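# Set the coat stand upright inside the yellow tape

## Task

Get the coat stand standing upright with each of its four feet resting within the yellow-taped area and none of them touching the tape; if the stand topples or is left leaning, the goal is failed.

## Robot and tools

ROBOT. TidyBot++: a four-caster mobile base (0.54 m long, 0.50 m wide, 0.38 m tall) carrying one seven-joint arm with a two-finger gripper. The shoulder sits 0.12 m ahead of the base centre at 0.68 m height. Link lengths: upper arm 0.42 m, forearm 0.31 m, wrist to hand point 0.31 m. The arm begins folded, hand down, reaching about 0.08 m past the base front, elbow up to 1.15 m high. Cameras: base_camera and wrist_camera (the latter sees along the hand's pointing direction). Loose objects may occasionally get nudged by something else.

FRAMES. Base frame: origin on the floor below the base centre, x ahead, y to the left, z up, metres. hand_pose and target use it; the hand point is midway between the finger pads, the hand's own z axis runs out along the fingers, and the fingers close along its y axis. Odometry frame = base frame as it was at scene start; base_odometry gives x, y and heading (rad, left positive, -3.142 to 3.142) from wheel turns only, so slip looks like travel and drift of a few cm builds up.

move. All arguments optional. Action keys:
- base: object, offsets from where the base currently is, along its current axes: translate_m (metres, forward +, -2 to 2), strafe_m (metres, left +, -2 to 2), rotate_rad (radians, counter-clockwise from above +, -6.3 to 6.3). Combined translate/strafe go in a straight line.
- joints: object of absolute targets in radians: joint_1_rad (any angle; + turns the arm clockwise from above, opposite to heading), joint_2_rad (shoulder, -2.249 to 2.249, 0 = upper arm vertical, + leans forward), joint_3_rad (any angle), joint_4_rad (elbow, -2.579 to 2.579, 0 straight, negative bends forward when joint_3 is 3.14), joint_5_rad (any), joint_6_rad (wrist, -2.099 to 2.099), joint_7_rad (any; hand down, + is counter-clockwise from above, at 1.57 fingers open left/right). gripper_pos: 0 fully open to 1 fully closed; pad gap roughly 85 x (1 - gripper_pos) mm. Unbounded joints go the short way round, so turn more than half a revolution in steps.
- target: one flat list of 7 numbers [x, y, z, qw, qx, qy, qz], an absolute hand pose in the base frame (metres, then unit quaternion). With target, joints may only contain gripper_pos.
- speeds: top-speed caps for this action: translate_m/strafe_m 0.05 to 0.5 m/s (give one for a combined move), rotate_rad 0.1 to 1.57 rad/s.
- cameras: list of base_camera, wrist_camera or all; [] for none.
- blocking: true/omitted waits until motion ends; false returns in about half a second while motion continues.
A move with no action just reports state. Unknown keys make the call invalid; out-of-range values get it refused, and then the rest of your reply's moves are skipped.

wait: seconds (0 to 10); reports state, returns early once moves settle. stop: brakes everything still running; braked parts say stopped. zoom_image: camera plus region [x0, y0, x1, y1] in pixels from the top-left, at most 504 x 504. finished_scene: scene (this scene's integer number); irreversible, call only once the stand stays upright inside the tape without help.

RESULTS. move line: done, or the worst status. base_status, joint_status, hand_status per motion: moving, done, off_target (rested short, may still push), stopped, contact_stop, time_out, not_followed, torque_fault, limit_stop_at_motor_heat. joint command not followed / pose unreachable with cause: a built-in check withheld arm targets (e.g. self-collision); nothing guards against hitting the base. hand_target = where the hand would be with all joints on target; hand_pose = measured, maybe 1-2 cm off. joint_positions, motor_effort (% of max, bracket = peak), base_tilt (degrees, forward/right positive), Motor temperatures (one per joint), on_its_own (unrequested behaviour), pictures (image order). Warnings: ARM HIT, MOTOR HOT (60 C), OVER-TEMPERATURE FAULT (75 C, arm sags for 30-60 s).

USING THE HAND. Base moves cap at 14 s, arm actions at 15 s; unreachable targets wander up to 10 s then time out. To correct, add (wanted - measured) position to your previous target, or for joints add (wanted - read) to the last command. To hold still after a target, resend hand_target, not hand_pose. Held weight makes the arm sag and is not compensated. Straight-down hand reaches at most about 0.94 m high, and only near the base. Closed fingertips sit about 20 mm past the hand point. Low forward poses close to the base often miss or drive the arm into the base.

AVOID. Knocking the stand over, dropping it or releasing it while it moves; slams and hard shoves; squeezing hard on a part still resting on something or swinging a load fast. Torque over 104.5 N m (joints 1-4) or 51.3 N m (5-7) halts the arm 10 s. Driving or turning while the arm is snagged above about 0.6 m, or sideways swings of a stretched arm, can tip the robot; retract the arm or back off to recover. Keep the arm tucked when not in use to limit heat. Thinking time lets running motions continue.

Each tool is called after ">>>" as name(argument=value, ...) on one line, values as JSON.

## Session

>>> move()

Scene clock: 0.00 s.
Motor temperatures (°C): [33 35 30 33 38 40 33]
base_odometry: x=+0.000 y=+0.000 heading=+0.000
base_tilt: forward=+0.3 right=+0.5
base_status: not commanded
joint_positions: joint_1_rad=-0.015 joint_2_rad=-0.369 joint_3_rad=+3.144 joint_4_rad=-2.511 joint_5_rad=+0.030 joint_6_rad=-0.866 joint_7_rad=+1.545 gripper_pos=+0.000
joint_status: not commanded
motor_effort: joint_1_rad=-1 joint_2_rad=-3 joint_3_rad=+1 joint_4_rad=+15 joint_5_rad=+0 joint_6_rad=+1 joint_7_rad=+0
hand_pose: x=+0.2731 y=-0.0038 z=+0.5958 quat_wxyz=(+0.010, +0.998, +0.002, +0.067) (m; base frame)
hand_target: x=+0.2732 y=-0.0038 z=+0.5959 quat_wxyz=(+0.010, +0.998, +0.002, +0.067) (m; base frame)
hand_status: not commanded
pictures: base_camera, wrist_camera
Images, in order (width x height): base_camera 644x364, wrist_camera 644x476.

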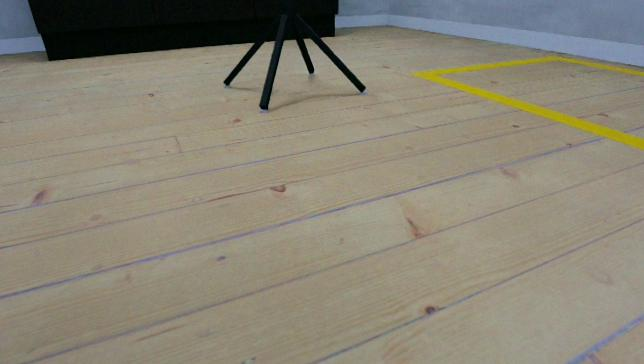

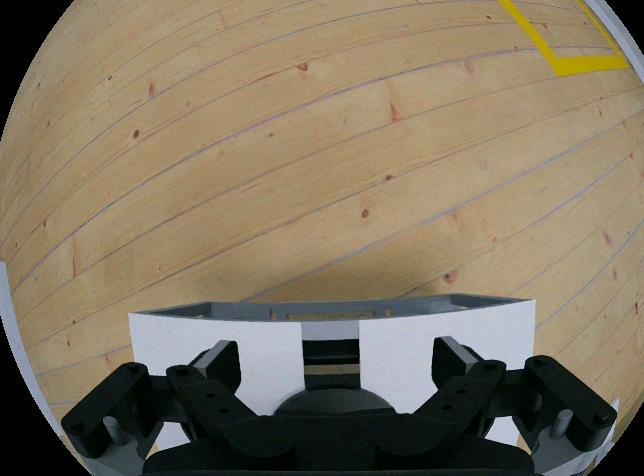

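>>> move(joints={"joint_1_rad": 0.0, "joint_2_rad": 0.0, "joint_3_rad": 3.14, "joint_4_rad": -2.45, "joint_5_rad": 0.0, "joint_6_rad": 0.88, "joint_7_rad": 1.57})

Scene clock: 50.23 s.
move: done
base_odometry: x=+0.000 y=+0.000 heading=+0.000
base_tilt: forward=+0.3 right=+0.5
base_status: not commanded
joint_positions: joint_1_rad=-0.015 joint_2_rad=-0.015 joint_3_rad=+3.144 joint_4_rad=-2.462 joint_5_rad=+0.030 joint_6_rad=+0.848 joint_7_rad=+1.545 gripper_pos=+0.000
joint_status: all done
motor_effort: joint_1_rad=-1(2) joint_2_rad=-17(17) joint_3_rad=+0(2) joint_4_rad=+17(18) joint_5_rad=+0(2) joint_6_rad=+8(9) joint_7_rad=+0(1)
hand_pose: x=+0.6249 y=+0.0145 z=+0.8525 quat_wxyz=(-0.014, +0.717, +0.010, +0.697)
hand_target: x=+0.6308 y=+0.0022 z=+0.8607 quat_wxyz=(-0.001, +0.707, +0.000, +0.707)
hand_status: not commanded
pictures: base_camera, wrist_camera
Images, in order (width x height): base_camera 644x364, wrist_camera 644x476.

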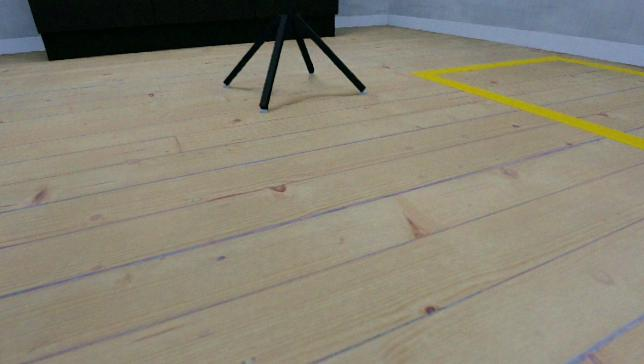

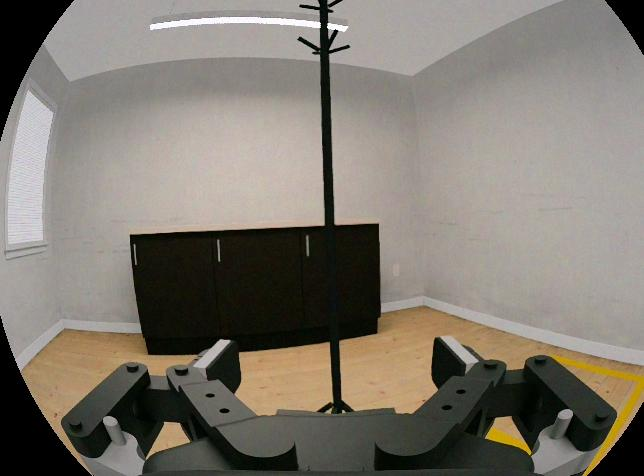

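>>> move(base={"rotate_rad": -0.35})

>>> zoom_image(camera="base_camera", region=[0, 0, 504, 364])

Scene clock: 58.17 s.
move: done
base_odometry: x=+0.000 y=+0.000 heading=-0.349
base_tilt: forward=+0.4 right=+0.4
base_status: done
joint_positions: joint_1_rad=-0.011 joint_2_rad=-0.014 joint_3_rad=+3.144 joint_4_rad=-2.462 joint_5_rad=+0.030 joint_6_rad=+0.852 joint_7_rad=+1.545 gripper_pos=+0.000
joint_status: not commanded
motor_effort: joint_1_rad=-1(3) joint_2_rad=-17(18) joint_3_rad=+1(2) joint_4_rad=+17(17) joint_5_rad=-1(2) joint_6_rad=+8(9) joint_7_rad=+0(1)
hand_pose: x=+0.6252 y=+0.0132 z=+0.8528 quat_wxyz=(-0.014, +0.716, +0.009, +0.698)
hand_target: x=+0.6308 y=+0.0022 z=+0.8607 quat_wxyz=(-0.001, +0.707, +0.000, +0.707)
hand_status: not commanded
pictures: base_camera, wrist_camera
Images, in order (width x height): base_camera 644x364, wrist_camera 644x476.

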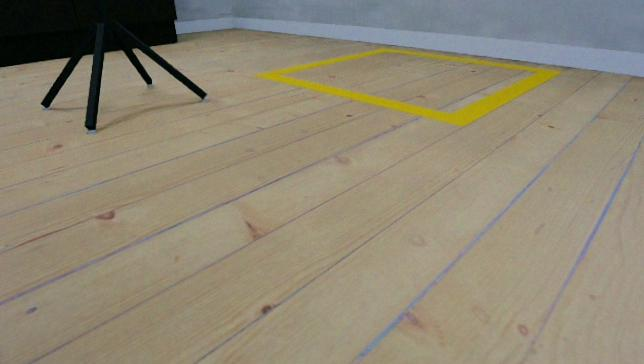

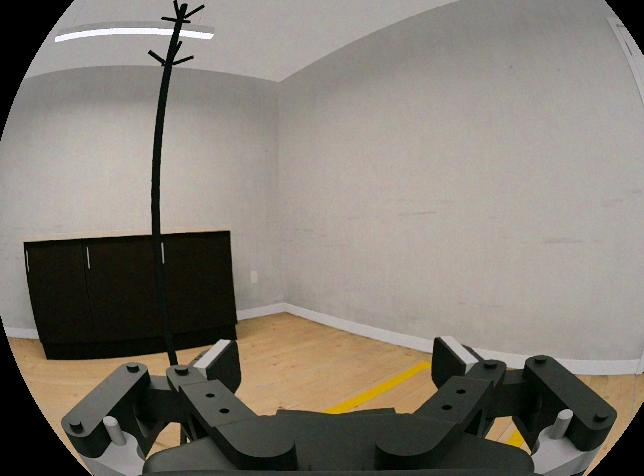

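Scaled by 1.000.

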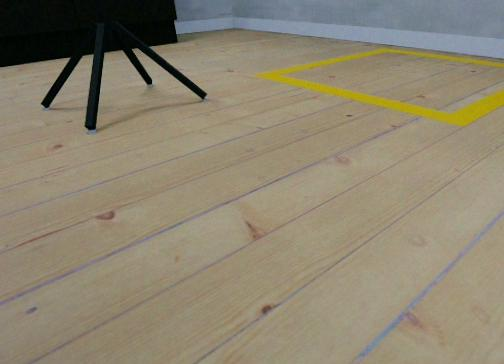

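>>> move(base={"rotate_rad": 0.2})

>>> move(base={"translate_m": 0.5})

Scene clock: 77.93 s.
move: done
base_odometry: x=+0.000 y=+0.000 heading=-0.150
base_tilt: forward=+0.4 right=+0.5
base_status: done
joint_positions: joint_1_rad=-0.011 joint_2_rad=-0.014 joint_3_rad=+3.139 joint_4_rad=-2.462 joint_5_rad=+0.030 joint_6_rad=+0.852 joint_7_rad=+1.545 gripper_pos=+0.000
joint_status: not commanded
motor_effort: joint_1_rad=-2(3) joint_2_rad=-17(17) joint_3_rad=+0(2) joint_4_rad=+17(17) joint_5_rad=+0(1) joint_6_rad=+8(9) joint_7_rad=+0(1)
hand_pose: x=+0.6251 y=+0.0150 z=+0.8529 quat_wxyz=(-0.015, +0.716, +0.010, +0.698)
hand_target: x=+0.6308 y=+0.0022 z=+0.8607 quat_wxyz=(-0.001, +0.707, +0.000, +0.707)
hand_status: not commanded
pictures: base_camera, wrist_camera
Images, in order (width x height): base_camera 644x364, wrist_camera 644x476.

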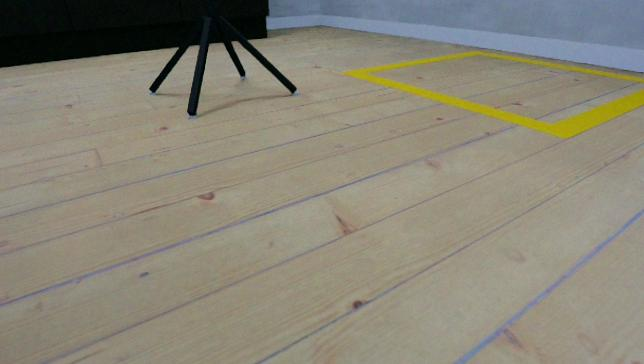

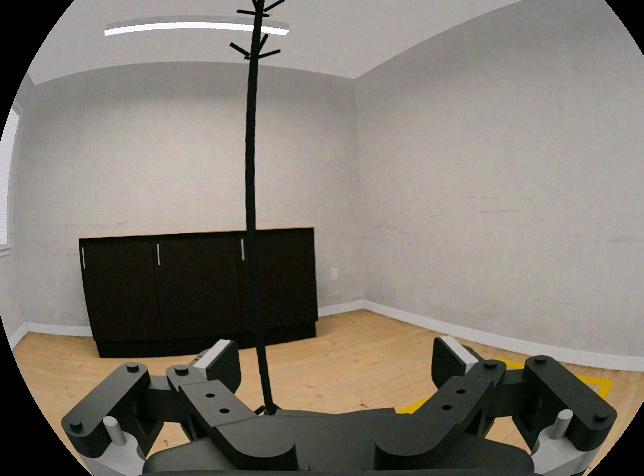

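Scene clock: 80.30 s.
move: done
base_odometry: x=+0.495 y=-0.075 heading=-0.150
base_tilt: forward=+0.3 right=+0.4
base_status: done
joint_positions: joint_1_rad=-0.011 joint_2_rad=-0.003 joint_3_rad=+3.139 joint_4_rad=-2.459 joint_5_rad=+0.030 joint_6_rad=+0.854 joint_7_rad=+1.545 gripper_pos=+0.000
joint_status: not commanded
motor_effort: joint_1_rad=-1(3) joint_2_rad=-17(19) joint_3_rad=+0(1) joint_4_rad=+17(18) joint_5_rad=+0(1) joint_6_rad=+8(9) joint_7_rad=+0(1)
hand_pose: x=+0.6278 y=+0.0151 z=+0.8497 quat_wxyz=(-0.015, +0.718, +0.010, +0.696)
hand_target: x=+0.6308 y=+0.0022 z=+0.8607 quat_wxyz=(-0.001, +0.707, +0.000, +0.707)
hand_status: not commanded
pictures: base_camera, wrist_camera
Images, in order (width x height): base_camera 644x364, wrist_camera 644x476.

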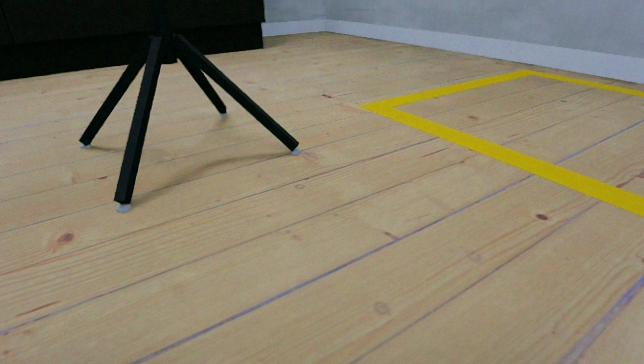

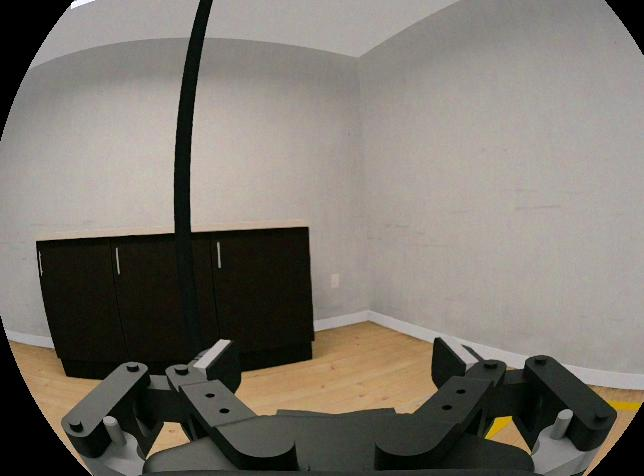

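>>> move(base={"rotate_rad": 0.15}, joints={"joint_1_rad": 0.02, "joint_2_rad": 0.0, "joint_3_rad": 3.14, "joint_4_rad": -2.45, "joint_5_rad": -0.03, "joint_6_rad": 0.92, "joint_7_rad": 1.6})

>>> move(base={"strafe_m": 0.105})

Scene clock: 184.20 s.
move: done
base_odometry: x=+0.495 y=-0.075 heading=+0.001
base_tilt: forward=+0.3 right=+0.5
base_status: done
joint_positions: joint_1_rad=+0.008 joint_2_rad=-0.003 joint_3_rad=+3.136 joint_4_rad=-2.459 joint_5_rad=+0.002 joint_6_rad=+0.897 joint_7_rad=+1.566 gripper_pos=+0.000
joint_status: all done
motor_effort: joint_1_rad=-1(4) joint_2_rad=-17(19) joint_3_rad=+0(2) joint_4_rad=+17(18) joint_5_rad=+0(1) joint_6_rad=+9(9) joint_7_rad=+0(1)
hand_pose: x=+0.6281 y=+0.0006 z=+0.8631 quat_wxyz=(-0.001, +0.703, -0.001, +0.711)
hand_target: x=+0.6302 y=-0.0155 z=+0.8731 quat_wxyz=(+0.019, +0.693, -0.011, +0.721)
hand_status: not commanded
pictures: base_camera, wrist_camera
Images, in order (width x height): base_camera 644x364, wrist_camera 644x476.

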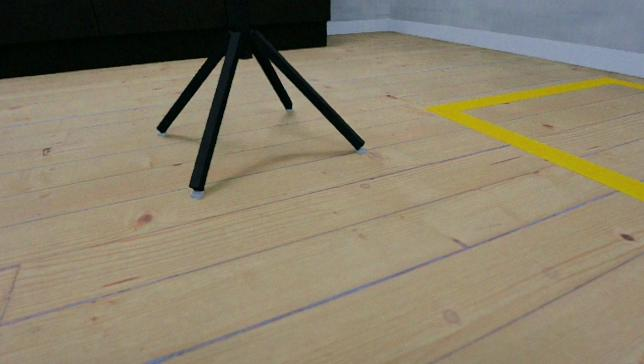

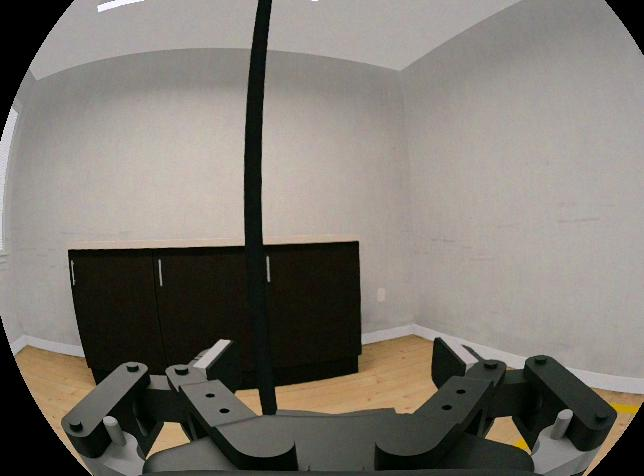

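Scene clock: 185.50 s.
move: done
base_odometry: x=+0.495 y=+0.030 heading=+0.002
base_tilt: forward=+0.3 right=+0.4
base_status: done
joint_positions: joint_1_rad=+0.008 joint_2_rad=-0.003 joint_3_rad=+3.136 joint_4_rad=-2.459 joint_5_rad=+0.002 joint_6_rad=+0.897 joint_7_rad=+1.566 gripper_pos=+0.000
joint_status: not commanded
motor_effort: joint_1_rad=-1(3) joint_2_rad=-17(20) joint_3_rad=+0(2) joint_4_rad=+16(17) joint_5_rad=+0(1) joint_6_rad=+8(9) joint_7_rad=+0(1)
hand_pose: x=+0.6281 y=+0.0005 z=+0.8631 quat_wxyz=(-0.001, +0.703, -0.002, +0.711)
hand_target: x=+0.6302 y=-0.0155 z=+0.8731 quat_wxyz=(+0.019, +0.693, -0.011, +0.721)
hand_status: not commanded
pictures: base_camera, wrist_camera
Images, in order (width x height): base_camera 644x364, wrist_camera 644x476.

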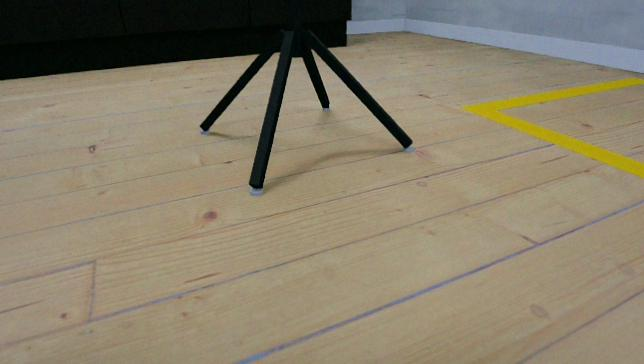

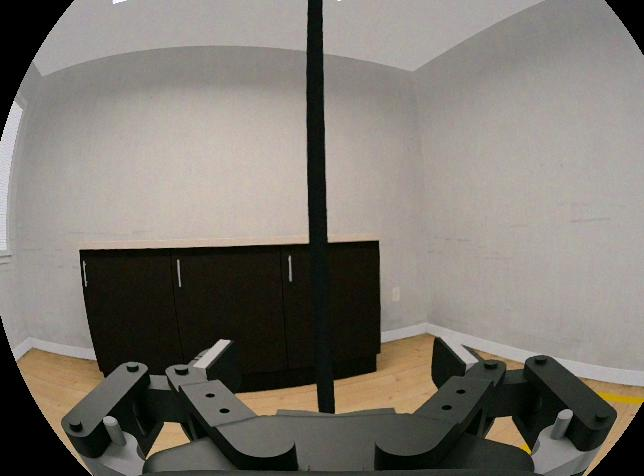

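>>> move(base={"translate_m": 0.3}, speeds={"translate_m": 0.3})

>>> zoom_image(camera="wrist_camera", region=[200, 120, 480, 460])

Scene clock: 203.00 s.
move: done
base_odometry: x=+0.795 y=+0.031 heading=+0.002
base_tilt: forward=+0.3 right=+0.5
base_status: done
joint_positions: joint_1_rad=+0.008 joint_2_rad=-0.001 joint_3_rad=+3.136 joint_4_rad=-2.458 joint_5_rad=+0.002 joint_6_rad=+0.897 joint_7_rad=+1.566 gripper_pos=+0.000
joint_status: not commanded
motor_effort: joint_1_rad=-1(2) joint_2_rad=-17(19) joint_3_rad=+0(1) joint_4_rad=+17(18) joint_5_rad=-1(1) joint_6_rad=+8(9) joint_7_rad=+0(1)
hand_pose: x=+0.6285 y=+0.0005 z=+0.8623 quat_wxyz=(-0.001, +0.703, -0.002, +0.711)
hand_target: x=+0.6302 y=-0.0155 z=+0.8731 quat_wxyz=(+0.019, +0.693, -0.011, +0.721)
hand_status: not commanded
pictures: base_camera, wrist_camera
Images, in order (width x height): base_camera 644x364, wrist_camera 644x476.

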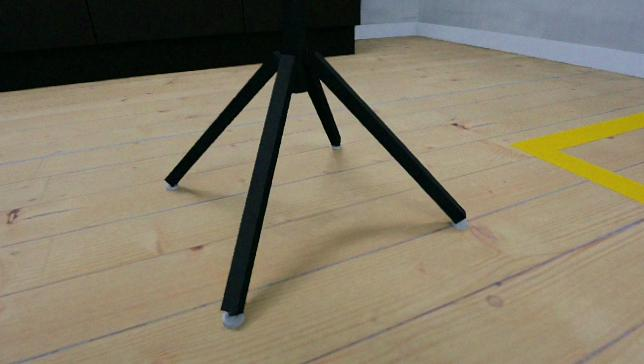

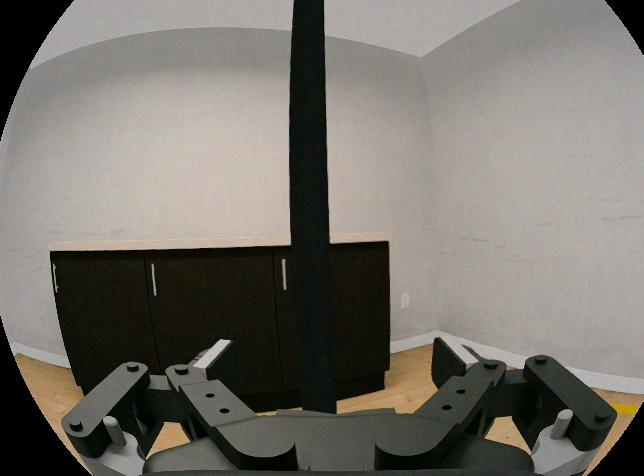

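Scaled by 1.482.

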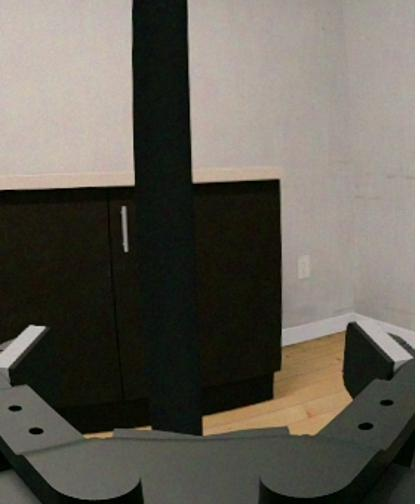

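>>> move(base={"translate_m": 0.11, "strafe_m": 0.011}, speeds={"translate_m": 0.15})

>>> zoom_image(camera="wrist_camera", region=[200, 120, 480, 460])

Scene clock: 227.87 s.
move: done
base_odometry: x=+0.905 y=+0.042 heading=+0.002
base_tilt: forward=+0.3 right=+0.4
base_status: done
joint_positions: joint_1_rad=+0.008 joint_2_rad=+0.000 joint_3_rad=+3.136 joint_4_rad=-2.458 joint_5_rad=+0.002 joint_6_rad=+0.897 joint_7_rad=+1.566 gripper_pos=+0.000
joint_status: not commanded
motor_effort: joint_1_rad=-2(2) joint_2_rad=-17(19) joint_3_rad=+1(2) joint_4_rad=+17(18) joint_5_rad=+0(1) joint_6_rad=+8(9) joint_7_rad=+0(1)
hand_pose: x=+0.6287 y=+0.0005 z=+0.8619 quat_wxyz=(-0.001, +0.704, -0.002, +0.711)
hand_target: x=+0.6302 y=-0.0155 z=+0.8731 quat_wxyz=(+0.019, +0.693, -0.011, +0.721)
hand_status: not commanded
pictures: base_camera, wrist_camera
Images, in order (width x height): base_camera 644x364, wrist_camera 644x476.

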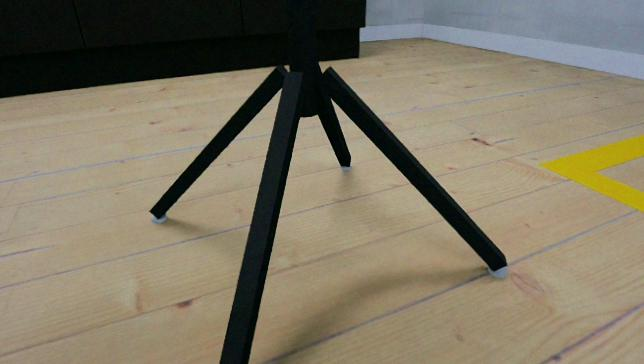

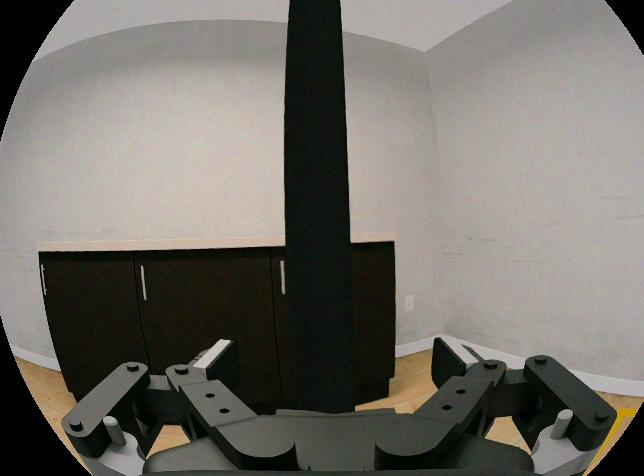

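Scaled by 1.482.

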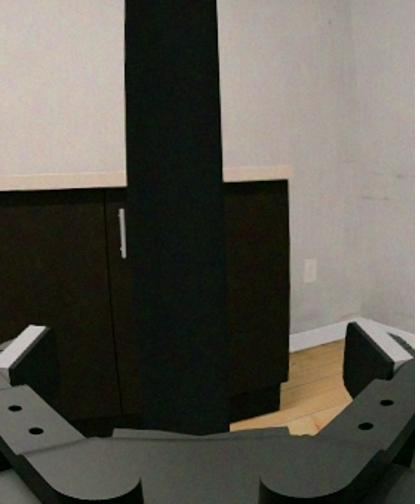

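>>> move(base={"translate_m": 0.08, "strafe_m": 0.006}, speeds={"translate_m": 0.1})

>>> zoom_image(camera="wrist_camera", region=[200, 120, 480, 460])

Scene clock: 235.97 s.
move: done
base_odometry: x=+0.985 y=+0.048 heading=+0.002
base_tilt: forward=+0.3 right=+0.4
base_status: done
joint_positions: joint_1_rad=+0.008 joint_2_rad=+0.000 joint_3_rad=+3.133 joint_4_rad=-2.459 joint_5_rad=+0.002 joint_6_rad=+0.900 joint_7_rad=+1.566 gripper_pos=+0.000
joint_status: not commanded
motor_effort: joint_1_rad=+2(2) joint_2_rad=-14(18) joint_3_rad=+2(4) joint_4_rad=+20(22) joint_5_rad=-1(2) joint_6_rad=+9(10) joint_7_rad=+0(1)
hand_pose: x=+0.6284 y=+0.0021 z=+0.8622 quat_wxyz=(-0.002, +0.703, -0.001, +0.711)
hand_target: x=+0.6302 y=-0.0155 z=+0.8731 quat_wxyz=(+0.019, +0.693, -0.011, +0.721)
hand_status: not commanded
pictures: base_camera, wrist_camera
Images, in order (width x height): base_camera 644x364, wrist_camera 644x476.

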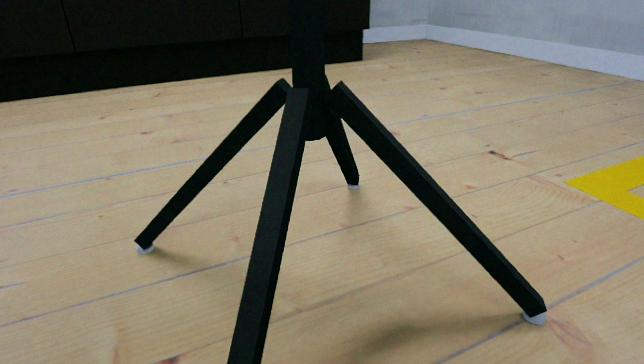

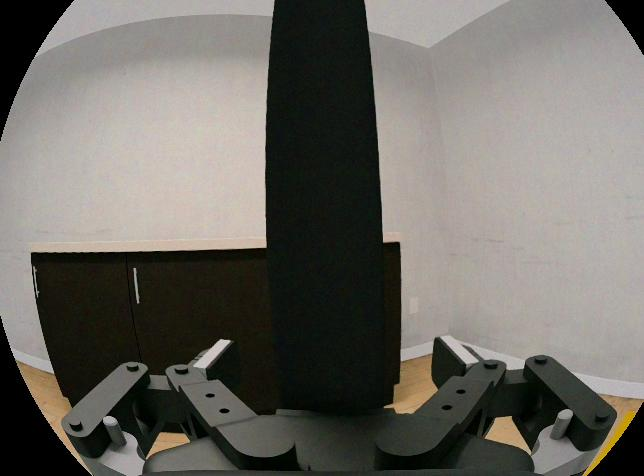

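Scaled by 1.482.

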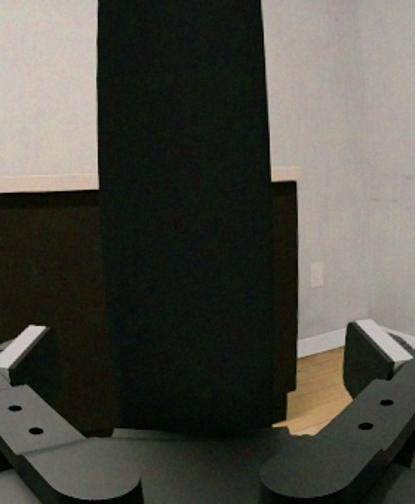

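>>> move(base={"translate_m": -0.025, "strafe_m": 0.002}, speeds={"translate_m": 0.1})

>>> zoom_image(camera="wrist_camera", region=[200, 120, 480, 460])

Scene clock: 256.57 s.
move: done
base_odometry: x=+0.960 y=+0.050 heading=+0.001
base_tilt: forward=+0.3 right=+0.4
base_status: done
joint_positions: joint_1_rad=+0.008 joint_2_rad=+0.003 joint_3_rad=+3.136 joint_4_rad=-2.457 joint_5_rad=+0.001 joint_6_rad=+0.901 joint_7_rad=+1.566 gripper_pos=+0.000
joint_status: not commanded
motor_effort: joint_1_rad=-1(3) joint_2_rad=-17(19) joint_3_rad=+0(2) joint_4_rad=+17(19) joint_5_rad=+0(1) joint_6_rad=+9(9) joint_7_rad=+0(1)
hand_pose: x=+0.6295 y=+0.0003 z=+0.8616 quat_wxyz=(-0.001, +0.703, -0.002, +0.711)
hand_target: x=+0.6302 y=-0.0155 z=+0.8731 quat_wxyz=(+0.019, +0.693, -0.011, +0.721)
hand_status: not commanded
pictures: base_camera, wrist_camera
Images, in order (width x height): base_camera 644x364, wrist_camera 644x476.

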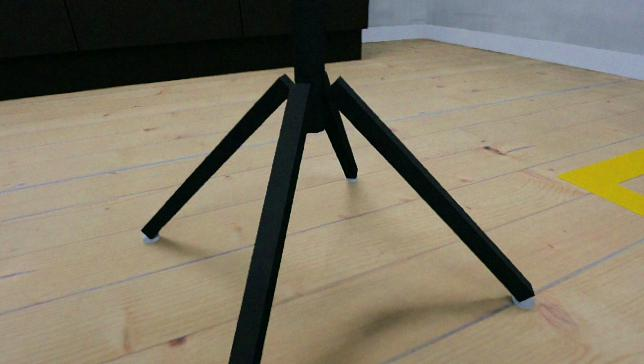

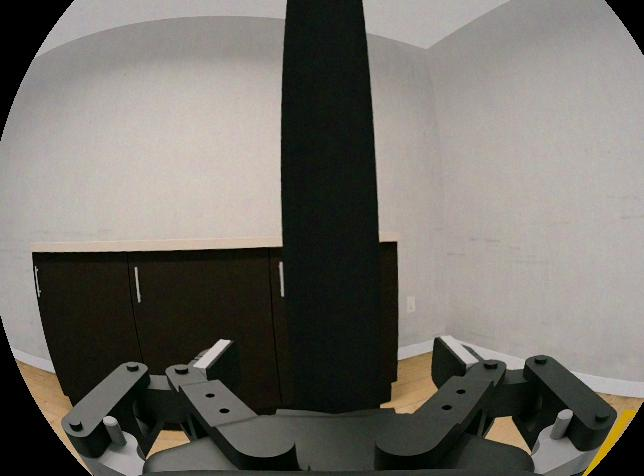

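Scaled by 1.482.

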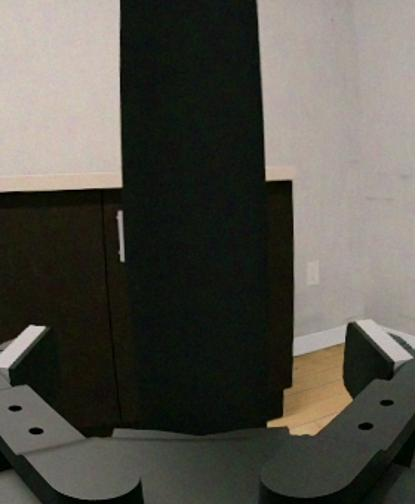

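>>> move(base={"translate_m": -0.008}, speeds={"translate_m": 0.1}, joints={"gripper_pos": 0.45})

>>> zoom_image(camera="wrist_camera", region=[200, 120, 480, 460])

Scene clock: 269.43 s.
move: done
base_odometry: x=+0.952 y=+0.050 heading=+0.001
base_tilt: forward=+0.3 right=+0.5
base_status: done
joint_positions: joint_1_rad=+0.008 joint_2_rad=+0.003 joint_3_rad=+3.136 joint_4_rad=-2.457 joint_5_rad=+0.001 joint_6_rad=+0.901 joint_7_rad=+1.566 gripper_pos=+0.450
joint_status: all done
motor_effort: joint_1_rad=-1(2) joint_2_rad=-17(20) joint_3_rad=+0(1) joint_4_rad=+17(18) joint_5_rad=-1(1) joint_6_rad=+9(9) joint_7_rad=+0(1)
hand_pose: x=+0.6295 y=+0.0003 z=+0.8615 quat_wxyz=(-0.001, +0.703, -0.002, +0.711)
hand_target: x=+0.6302 y=-0.0155 z=+0.8731 quat_wxyz=(+0.019, +0.693, -0.011, +0.721)
hand_status: not commanded
pictures: base_camera, wrist_camera
Images, in order (width x height): base_camera 644x364, wrist_camera 644x476.

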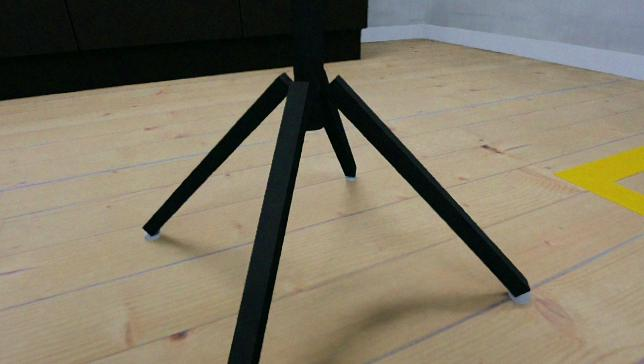

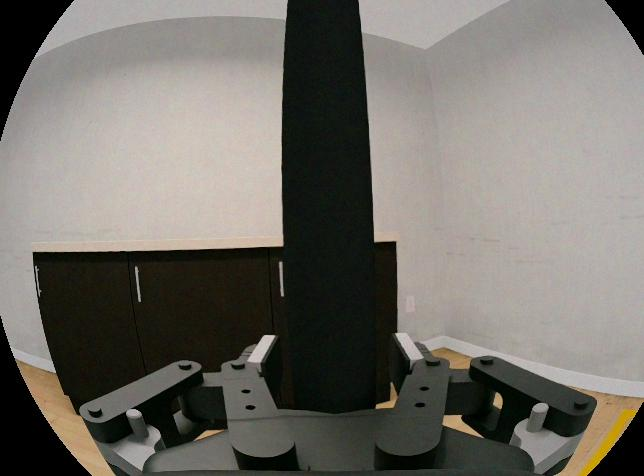

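Scaled by 1.482.

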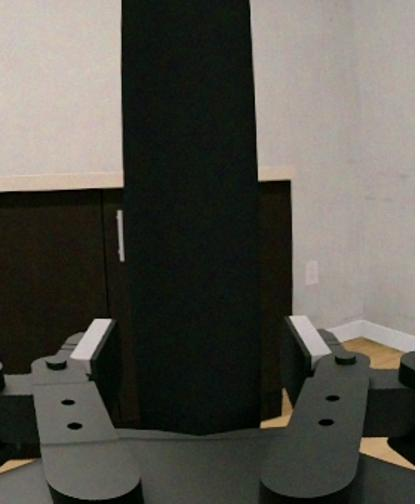

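>>> move(joints={"gripper_pos": 0.58})

>>> zoom_image(camera="wrist_camera", region=[200, 120, 480, 460])

Scene clock: 274.37 s.
move: done
base_odometry: x=+0.952 y=+0.050 heading=+0.001
base_tilt: forward=+0.4 right=+0.5
base_status: not commanded
joint_positions: joint_1_rad=+0.008 joint_2_rad=+0.003 joint_3_rad=+3.136 joint_4_rad=-2.457 joint_5_rad=+0.001 joint_6_rad=+0.901 joint_7_rad=+1.566 gripper_pos=+0.580
joint_status: all done
motor_effort: joint_1_rad=-1(2) joint_2_rad=-17(17) joint_3_rad=+0(1) joint_4_rad=+17(17) joint_5_rad=+0(1) joint_6_rad=+8(9) joint_7_rad=+0(1)
hand_pose: x=+0.6295 y=+0.0003 z=+0.8615 quat_wxyz=(-0.001, +0.703, -0.002, +0.711)
hand_target: x=+0.6302 y=-0.0155 z=+0.8731 quat_wxyz=(+0.019, +0.693, -0.011, +0.721)
hand_status: not commanded
pictures: base_camera, wrist_camera
Images, in order (width x height): base_camera 644x364, wrist_camera 644x476.

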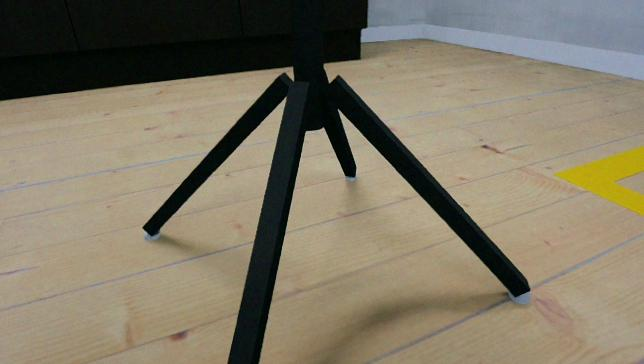

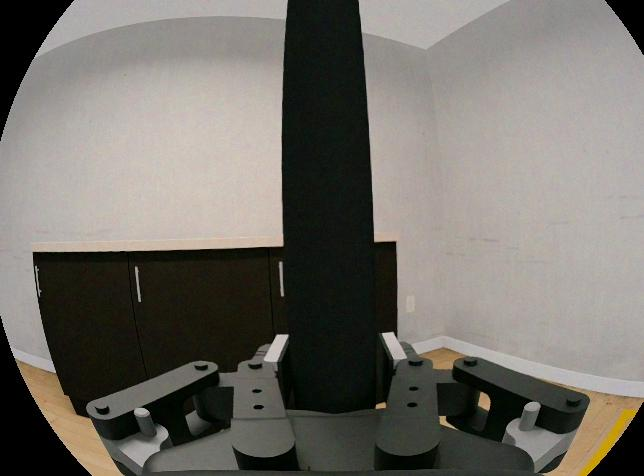

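Scaled by 1.482.

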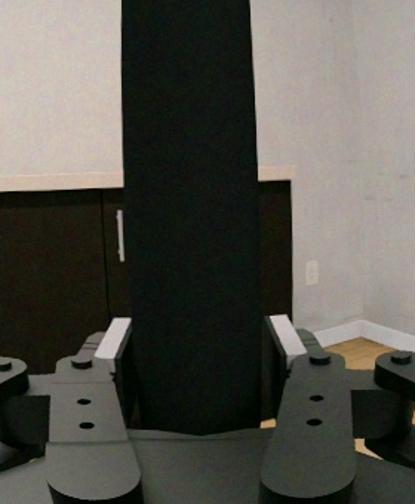

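>>> move(joints={"gripper_pos": 0.66}, cameras=[])

>>> zoom_image(camera="wrist_camera", region=[200, 120, 480, 460])

Scene clock: 280.60 s.
move: done
base_odometry: x=+0.952 y=+0.050 heading=+0.001
base_tilt: forward=+0.4 right=+0.4
base_status: not commanded
joint_positions: joint_1_rad=+0.008 joint_2_rad=+0.003 joint_3_rad=+3.135 joint_4_rad=-2.457 joint_5_rad=+0.001 joint_6_rad=+0.901 joint_7_rad=+1.566 gripper_pos=+0.655
joint_status: all done
motor_effort: joint_1_rad=+1(3) joint_2_rad=-15(18) joint_3_rad=+2(4) joint_4_rad=+19(20) joint_5_rad=-1(3) joint_6_rad=+8(9) joint_7_rad=-1(1)
hand_pose: x=+0.6295 y=+0.0009 z=+0.8615 quat_wxyz=(-0.001, +0.703, -0.002, +0.711)
hand_target: x=+0.6302 y=-0.0155 z=+0.8731 quat_wxyz=(+0.019, +0.693, -0.011, +0.721)
hand_status: not commanded

Scaled by 1.482.

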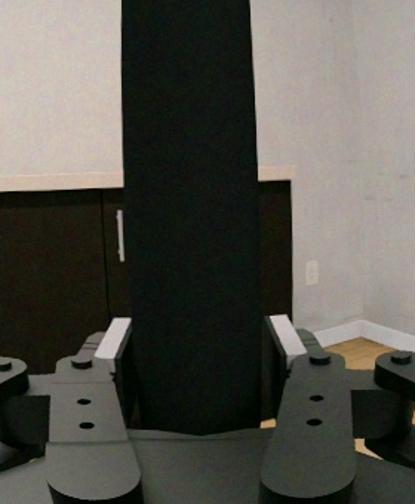

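>>> move(joints={"gripper_pos": 0.75})

Scene clock: 285.83 s.
move: off_target
base_odometry: x=+0.952 y=+0.050 heading=+0.001
base_tilt: forward=+0.3 right=+0.4
base_status: not commanded
joint_positions: joint_1_rad=+0.008 joint_2_rad=+0.003 joint_3_rad=+3.134 joint_4_rad=-2.457 joint_5_rad=+0.001 joint_6_rad=+0.901 joint_7_rad=+1.566 gripper_pos=+0.669
joint_status: gripper_pos off_target (ended at +0.669, target +0.750)
motor_effort: joint_1_rad=+1(2) joint_2_rad=-14(15) joint_3_rad=+2(3) joint_4_rad=+20(21) joint_5_rad=-2(3) joint_6_rad=+8(9) joint_7_rad=-1(2)
hand_pose: x=+0.6295 y=+0.0010 z=+0.8615 quat_wxyz=(-0.001, +0.703, -0.002, +0.711)
hand_target: x=+0.6302 y=-0.0155 z=+0.8731 quat_wxyz=(+0.019, +0.693, -0.011, +0.721)
hand_status: not commanded
pictures: base_camera, wrist_camera
Images, in order (width x height): base_camera 644x364, wrist_camera 644x476.

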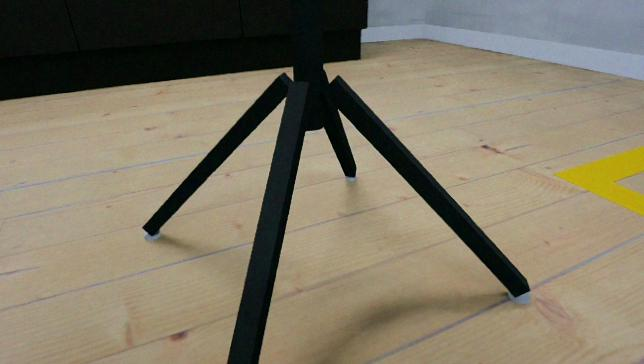

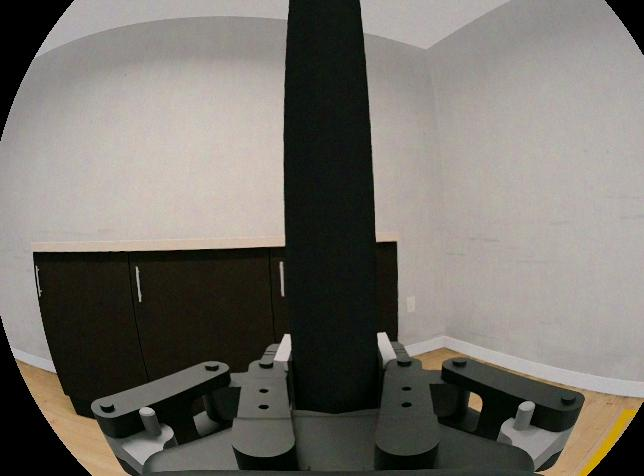

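>>> move(joints={"gripper_pos": 0.85}, cameras=[])

>>> move(joints={"joint_2_rad": -0.036, "joint_4_rad": -2.414, "joint_6_rad": 0.848}, cameras=[])

>>> move(joints={"joint_2_rad": -0.0715, "joint_4_rad": -2.377, "joint_6_rad": 0.776})

Scene clock: 314.07 s.
move: off_target
base_odometry: x=+0.952 y=+0.050 heading=+0.001
base_tilt: forward=+0.3 right=+0.4
base_status: not commanded
joint_positions: joint_1_rad=+0.008 joint_2_rad=+0.003 joint_3_rad=+3.134 joint_4_rad=-2.457 joint_5_rad=+0.001 joint_6_rad=+0.901 joint_7_rad=+1.566 gripper_pos=+0.669
joint_status: gripper_pos off_target (ended at +0.669, target +0.850)
motor_effort: joint_1_rad=+1(2) joint_2_rad=-15(15) joint_3_rad=+3(3) joint_4_rad=+20(21) joint_5_rad=-2(3) joint_6_rad=+8(9) joint_7_rad=-1(2)
hand_pose: x=+0.6295 y=+0.0010 z=+0.8615 quat_wxyz=(-0.001, +0.703, -0.002, +0.711)
hand_target: x=+0.6302 y=-0.0155 z=+0.8731 quat_wxyz=(+0.019, +0.693, -0.011, +0.721)
hand_status: not commanded

Scene clock: 314.73 s.
move: done
base_odometry: x=+0.952 y=+0.050 heading=+0.001
base_tilt: forward=+0.3 right=+0.4
base_status: not commanded
joint_positions: joint_1_rad=+0.008 joint_2_rad=-0.012 joint_3_rad=+3.134 joint_4_rad=-2.445 joint_5_rad=+0.001 joint_6_rad=+0.855 joint_7_rad=+1.566 gripper_pos=+0.669
joint_status: all done
motor_effort: joint_1_rad=+1(2) joint_2_rad=-16(17) joint_3_rad=+3(3) joint_4_rad=+22(22) joint_5_rad=-2(3) joint_6_rad=+10(10) joint_7_rad=-2(2)
hand_pose: x=+0.6298 y=+0.0010 z=+0.8616 quat_wxyz=(-0.001, +0.710, -0.002, +0.705)
hand_target: x=+0.6320 y=-0.0151 z=+0.8879 quat_wxyz=(+0.018, +0.693, -0.011, +0.721)
hand_status: not commanded

Scene clock: 315.40 s.
move: off_target
base_odometry: x=+0.952 y=+0.050 heading=+0.001
base_tilt: forward=+0.3 right=+0.5
base_status: not commanded
joint_positions: joint_1_rad=+0.008 joint_2_rad=-0.030 joint_3_rad=+3.134 joint_4_rad=-2.422 joint_5_rad=+0.001 joint_6_rad=+0.787 joint_7_rad=+1.566 gripper_pos=+0.669
joint_status: joint_2_rad off_target (ended at -0.030, target -0.071); joint_4_rad off_target (ended at -2.422, target -2.377); the others done
motor_effort: joint_1_rad=+2(2) joint_2_rad=-19(19) joint_3_rad=+2(3) joint_4_rad=+24(25) joint_5_rad=-2(2) joint_6_rad=+11(12) joint_7_rad=-1(2)
hand_pose: x=+0.6316 y=+0.0010 z=+0.8619 quat_wxyz=(-0.001, +0.719, -0.002, +0.695)
hand_target: x=+0.6330 y=-0.0146 z=+0.9035 quat_wxyz=(+0.017, +0.692, -0.011, +0.721)
hand_status: not commanded
pictures: base_camera, wrist_camera
Images, in order (width x height): base_camera 644x364, wrist_camera 644x476.

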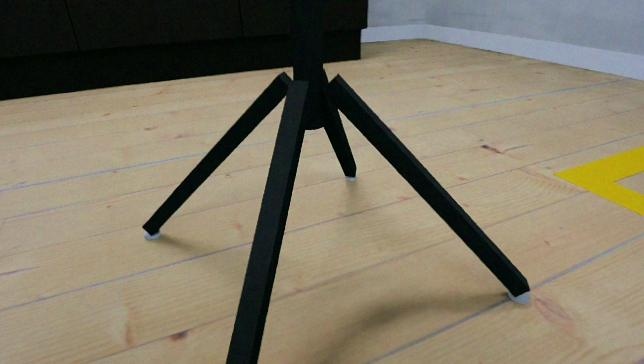

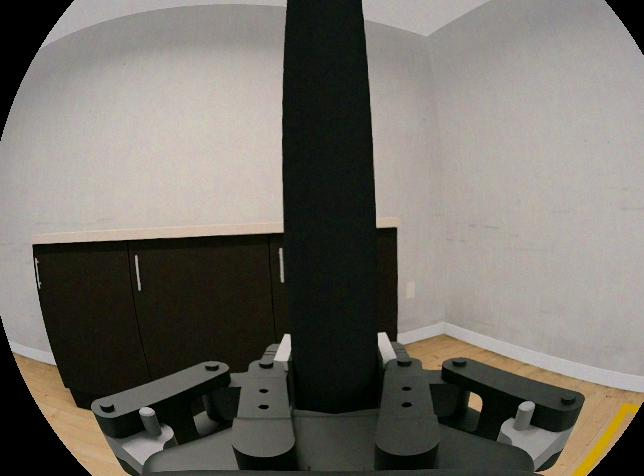

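>>> move(joints={"joint_2_rad": -0.12, "joint_4_rad": -2.32, "joint_6_rad": 0.80}, cameras=[])

>>> move(joints={"joint_2_rad": -0.17, "joint_4_rad": -2.26, "joint_6_rad": 0.80})

Scene clock: 342.67 s.
move: off_target
base_odometry: x=+0.952 y=+0.050 heading=+0.001
base_tilt: forward=+0.3 right=+0.5
base_status: not commanded
joint_positions: joint_1_rad=+0.008 joint_2_rad=-0.031 joint_3_rad=+3.134 joint_4_rad=-2.406 joint_5_rad=+0.001 joint_6_rad=+0.766 joint_7_rad=+1.566 gripper_pos=+0.669
joint_status: joint_2_rad off_target (ended at -0.031, target -0.120); joint_4_rad off_target (ended at -2.406, target -2.320); the others done
motor_effort: joint_1_rad=+1(1) joint_2_rad=-27(28) joint_3_rad=+1(2) joint_4_rad=+31(31) joint_5_rad=-2(2) joint_6_rad=+18(19) joint_7_rad=-1(2)
hand_pose: x=+0.6349 y=+0.0010 z=+0.8638 quat_wxyz=(-0.001, +0.721, -0.002, +0.693)
hand_target: x=+0.6293 y=-0.0147 z=+0.9674 quat_wxyz=(+0.017, +0.644, -0.011, +0.765)
hand_status: not commanded

Scene clock: 343.43 s.
move: off_target
base_odometry: x=+0.952 y=+0.050 heading=+0.001
base_tilt: forward=+0.4 right=+0.5
base_status: not commanded
joint_positions: joint_1_rad=+0.008 joint_2_rad=-0.032 joint_3_rad=+3.134 joint_4_rad=-2.380 joint_5_rad=+0.001 joint_6_rad=+0.728 joint_7_rad=+1.566 gripper_pos=+0.669
joint_status: joint_2_rad off_target (ended at -0.032, target -0.170); joint_4_rad off_target (ended at -2.380, target -2.260); the others done
motor_effort: joint_1_rad=-1(2) joint_2_rad=-36(37) joint_3_rad=+1(1) joint_4_rad=+38(38) joint_5_rad=-1(2) joint_6_rad=+26(26) joint_7_rad=-1(2)
hand_pose: x=+0.6404 y=+0.0010 z=+0.8663 quat_wxyz=(-0.001, +0.724, -0.002, +0.689)
hand_target: x=+0.6196 y=-0.0145 z=+1.0267 quat_wxyz=(+0.017, +0.601, -0.012, +0.799)
hand_status: not commanded
pictures: base_camera, wrist_camera
Images, in order (width x height): base_camera 644x364, wrist_camera 644x476.

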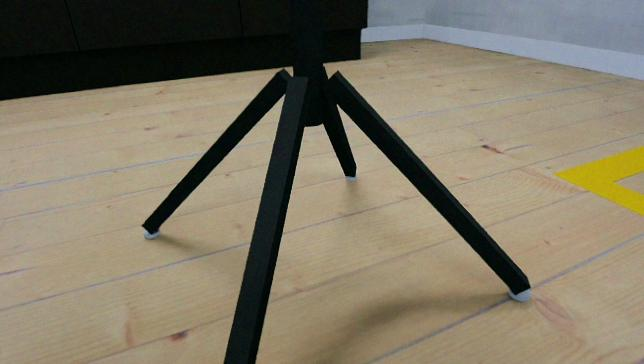

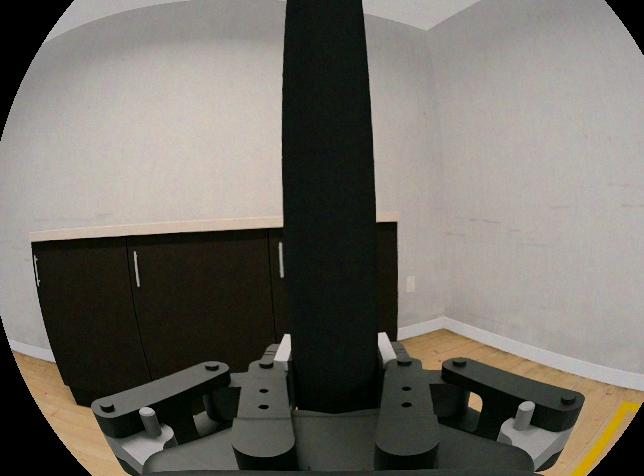

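>>> move(joints={"joint_2_rad": -0.21, "joint_4_rad": -2.22, "joint_6_rad": 0.85}, cameras=[])

>>> move(joints={"joint_2_rad": -0.25, "joint_4_rad": -2.19, "joint_6_rad": 0.87})

Scene clock: 364.37 s.
move: off_target
base_odometry: x=+0.952 y=+0.050 heading=+0.001
base_tilt: forward=+0.4 right=+0.4
base_status: not commanded
joint_positions: joint_1_rad=+0.008 joint_2_rad=-0.032 joint_3_rad=+3.134 joint_4_rad=-2.370 joint_5_rad=+0.001 joint_6_rad=+0.728 joint_7_rad=+1.566 gripper_pos=+0.669
joint_status: joint_2_rad off_target (ended at -0.032, target -0.210); joint_4_rad off_target (ended at -2.370, target -2.220); joint_6_rad off_target (ended at +0.728, target +0.850)
motor_effort: joint_1_rad=+0(2) joint_2_rad=-43(43) joint_3_rad=+0(1) joint_4_rad=+44(45) joint_5_rad=+0(1) joint_6_rad=+33(33) joint_7_rad=-1(1)
hand_pose: x=+0.6428 y=+0.0010 z=+0.8721 quat_wxyz=(-0.001, +0.721, -0.002, +0.693)
hand_target: x=+0.6010 y=-0.0144 z=+1.0839 quat_wxyz=(+0.018, +0.548, -0.012, +0.836)
hand_status: not commanded

Scene clock: 365.23 s.
move: off_target
base_odometry: x=+0.952 y=+0.050 heading=+0.001
base_tilt: forward=+0.4 right=+0.5
base_status: not commanded
joint_positions: joint_1_rad=+0.008 joint_2_rad=-0.068 joint_3_rad=+3.134 joint_4_rad=-2.344 joint_5_rad=+0.001 joint_6_rad=+0.728 joint_7_rad=+1.566 gripper_pos=+0.669
joint_status: joint_2_rad off_target (ended at -0.068, target -0.250); joint_4_rad off_target (ended at -2.344, target -2.190); joint_6_rad off_target (ended at +0.728, target +0.870)
motor_effort: joint_1_rad=-1(2) joint_2_rad=-42(46) joint_3_rad=+0(1) joint_4_rad=+45(47) joint_5_rad=+0(1) joint_6_rad=+31(34) joint_7_rad=-1(1)
hand_pose: x=+0.6408 y=+0.0011 z=+0.9050 quat_wxyz=(-0.001, +0.699, -0.001, +0.715)
hand_target: x=+0.5809 y=-0.0141 z=+1.1254 quat_wxyz=(+0.018, +0.510, -0.012, +0.860)
hand_status: not commanded
pictures: base_camera, wrist_camera
Images, in order (width x height): base_camera 644x364, wrist_camera 644x476.

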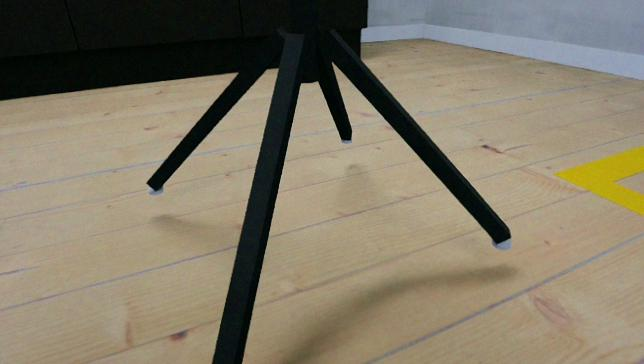

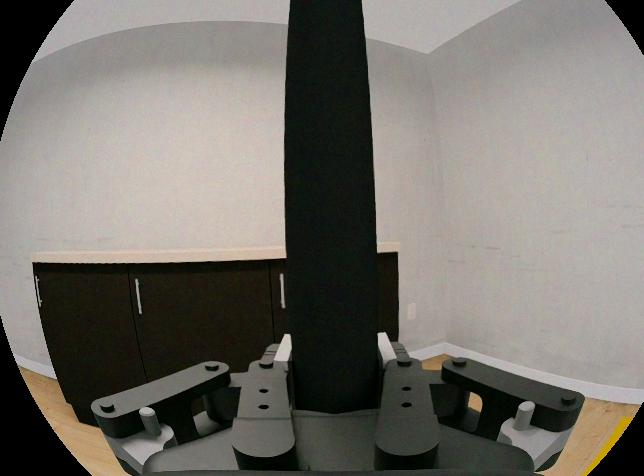

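>>> move(base={"strafe_m": -1.13, "translate_m": -0.015}, speeds={"strafe_m": 0.3})

Scene clock: 376.97 s.
move: done
base_odometry: x=+0.939 y=-1.080 heading=+0.001
base_tilt: forward=+0.4 right=+0.5
base_status: done
joint_positions: joint_1_rad=+0.013 joint_2_rad=-0.070 joint_3_rad=+3.143 joint_4_rad=-2.341 joint_5_rad=+0.000 joint_6_rad=+0.728 joint_7_rad=+1.566 gripper_pos=+0.669
joint_status: not commanded
motor_effort: joint_1_rad=-1(5) joint_2_rad=-42(45) joint_3_rad=+0(5) joint_4_rad=+46(48) joint_5_rad=+0(2) joint_6_rad=+32(35) joint_7_rad=+0(2)
hand_pose: x=+0.6411 y=-0.0060 z=+0.9078 quat_wxyz=(+0.003, +0.697, -0.006, +0.717)
hand_target: x=+0.5809 y=-0.0141 z=+1.1254 quat_wxyz=(+0.018, +0.510, -0.012, +0.860)
hand_status: not commanded
pictures: base_camera, wrist_camera
Images, in order (width x height): base_camera 644x364, wrist_camera 644x476.

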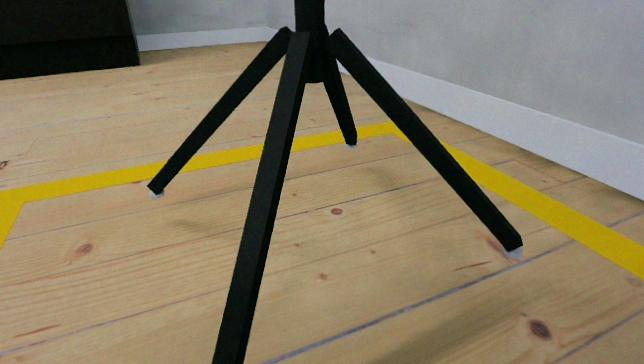

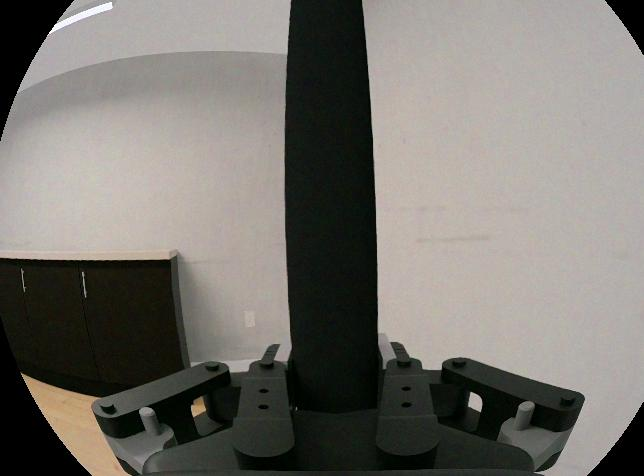

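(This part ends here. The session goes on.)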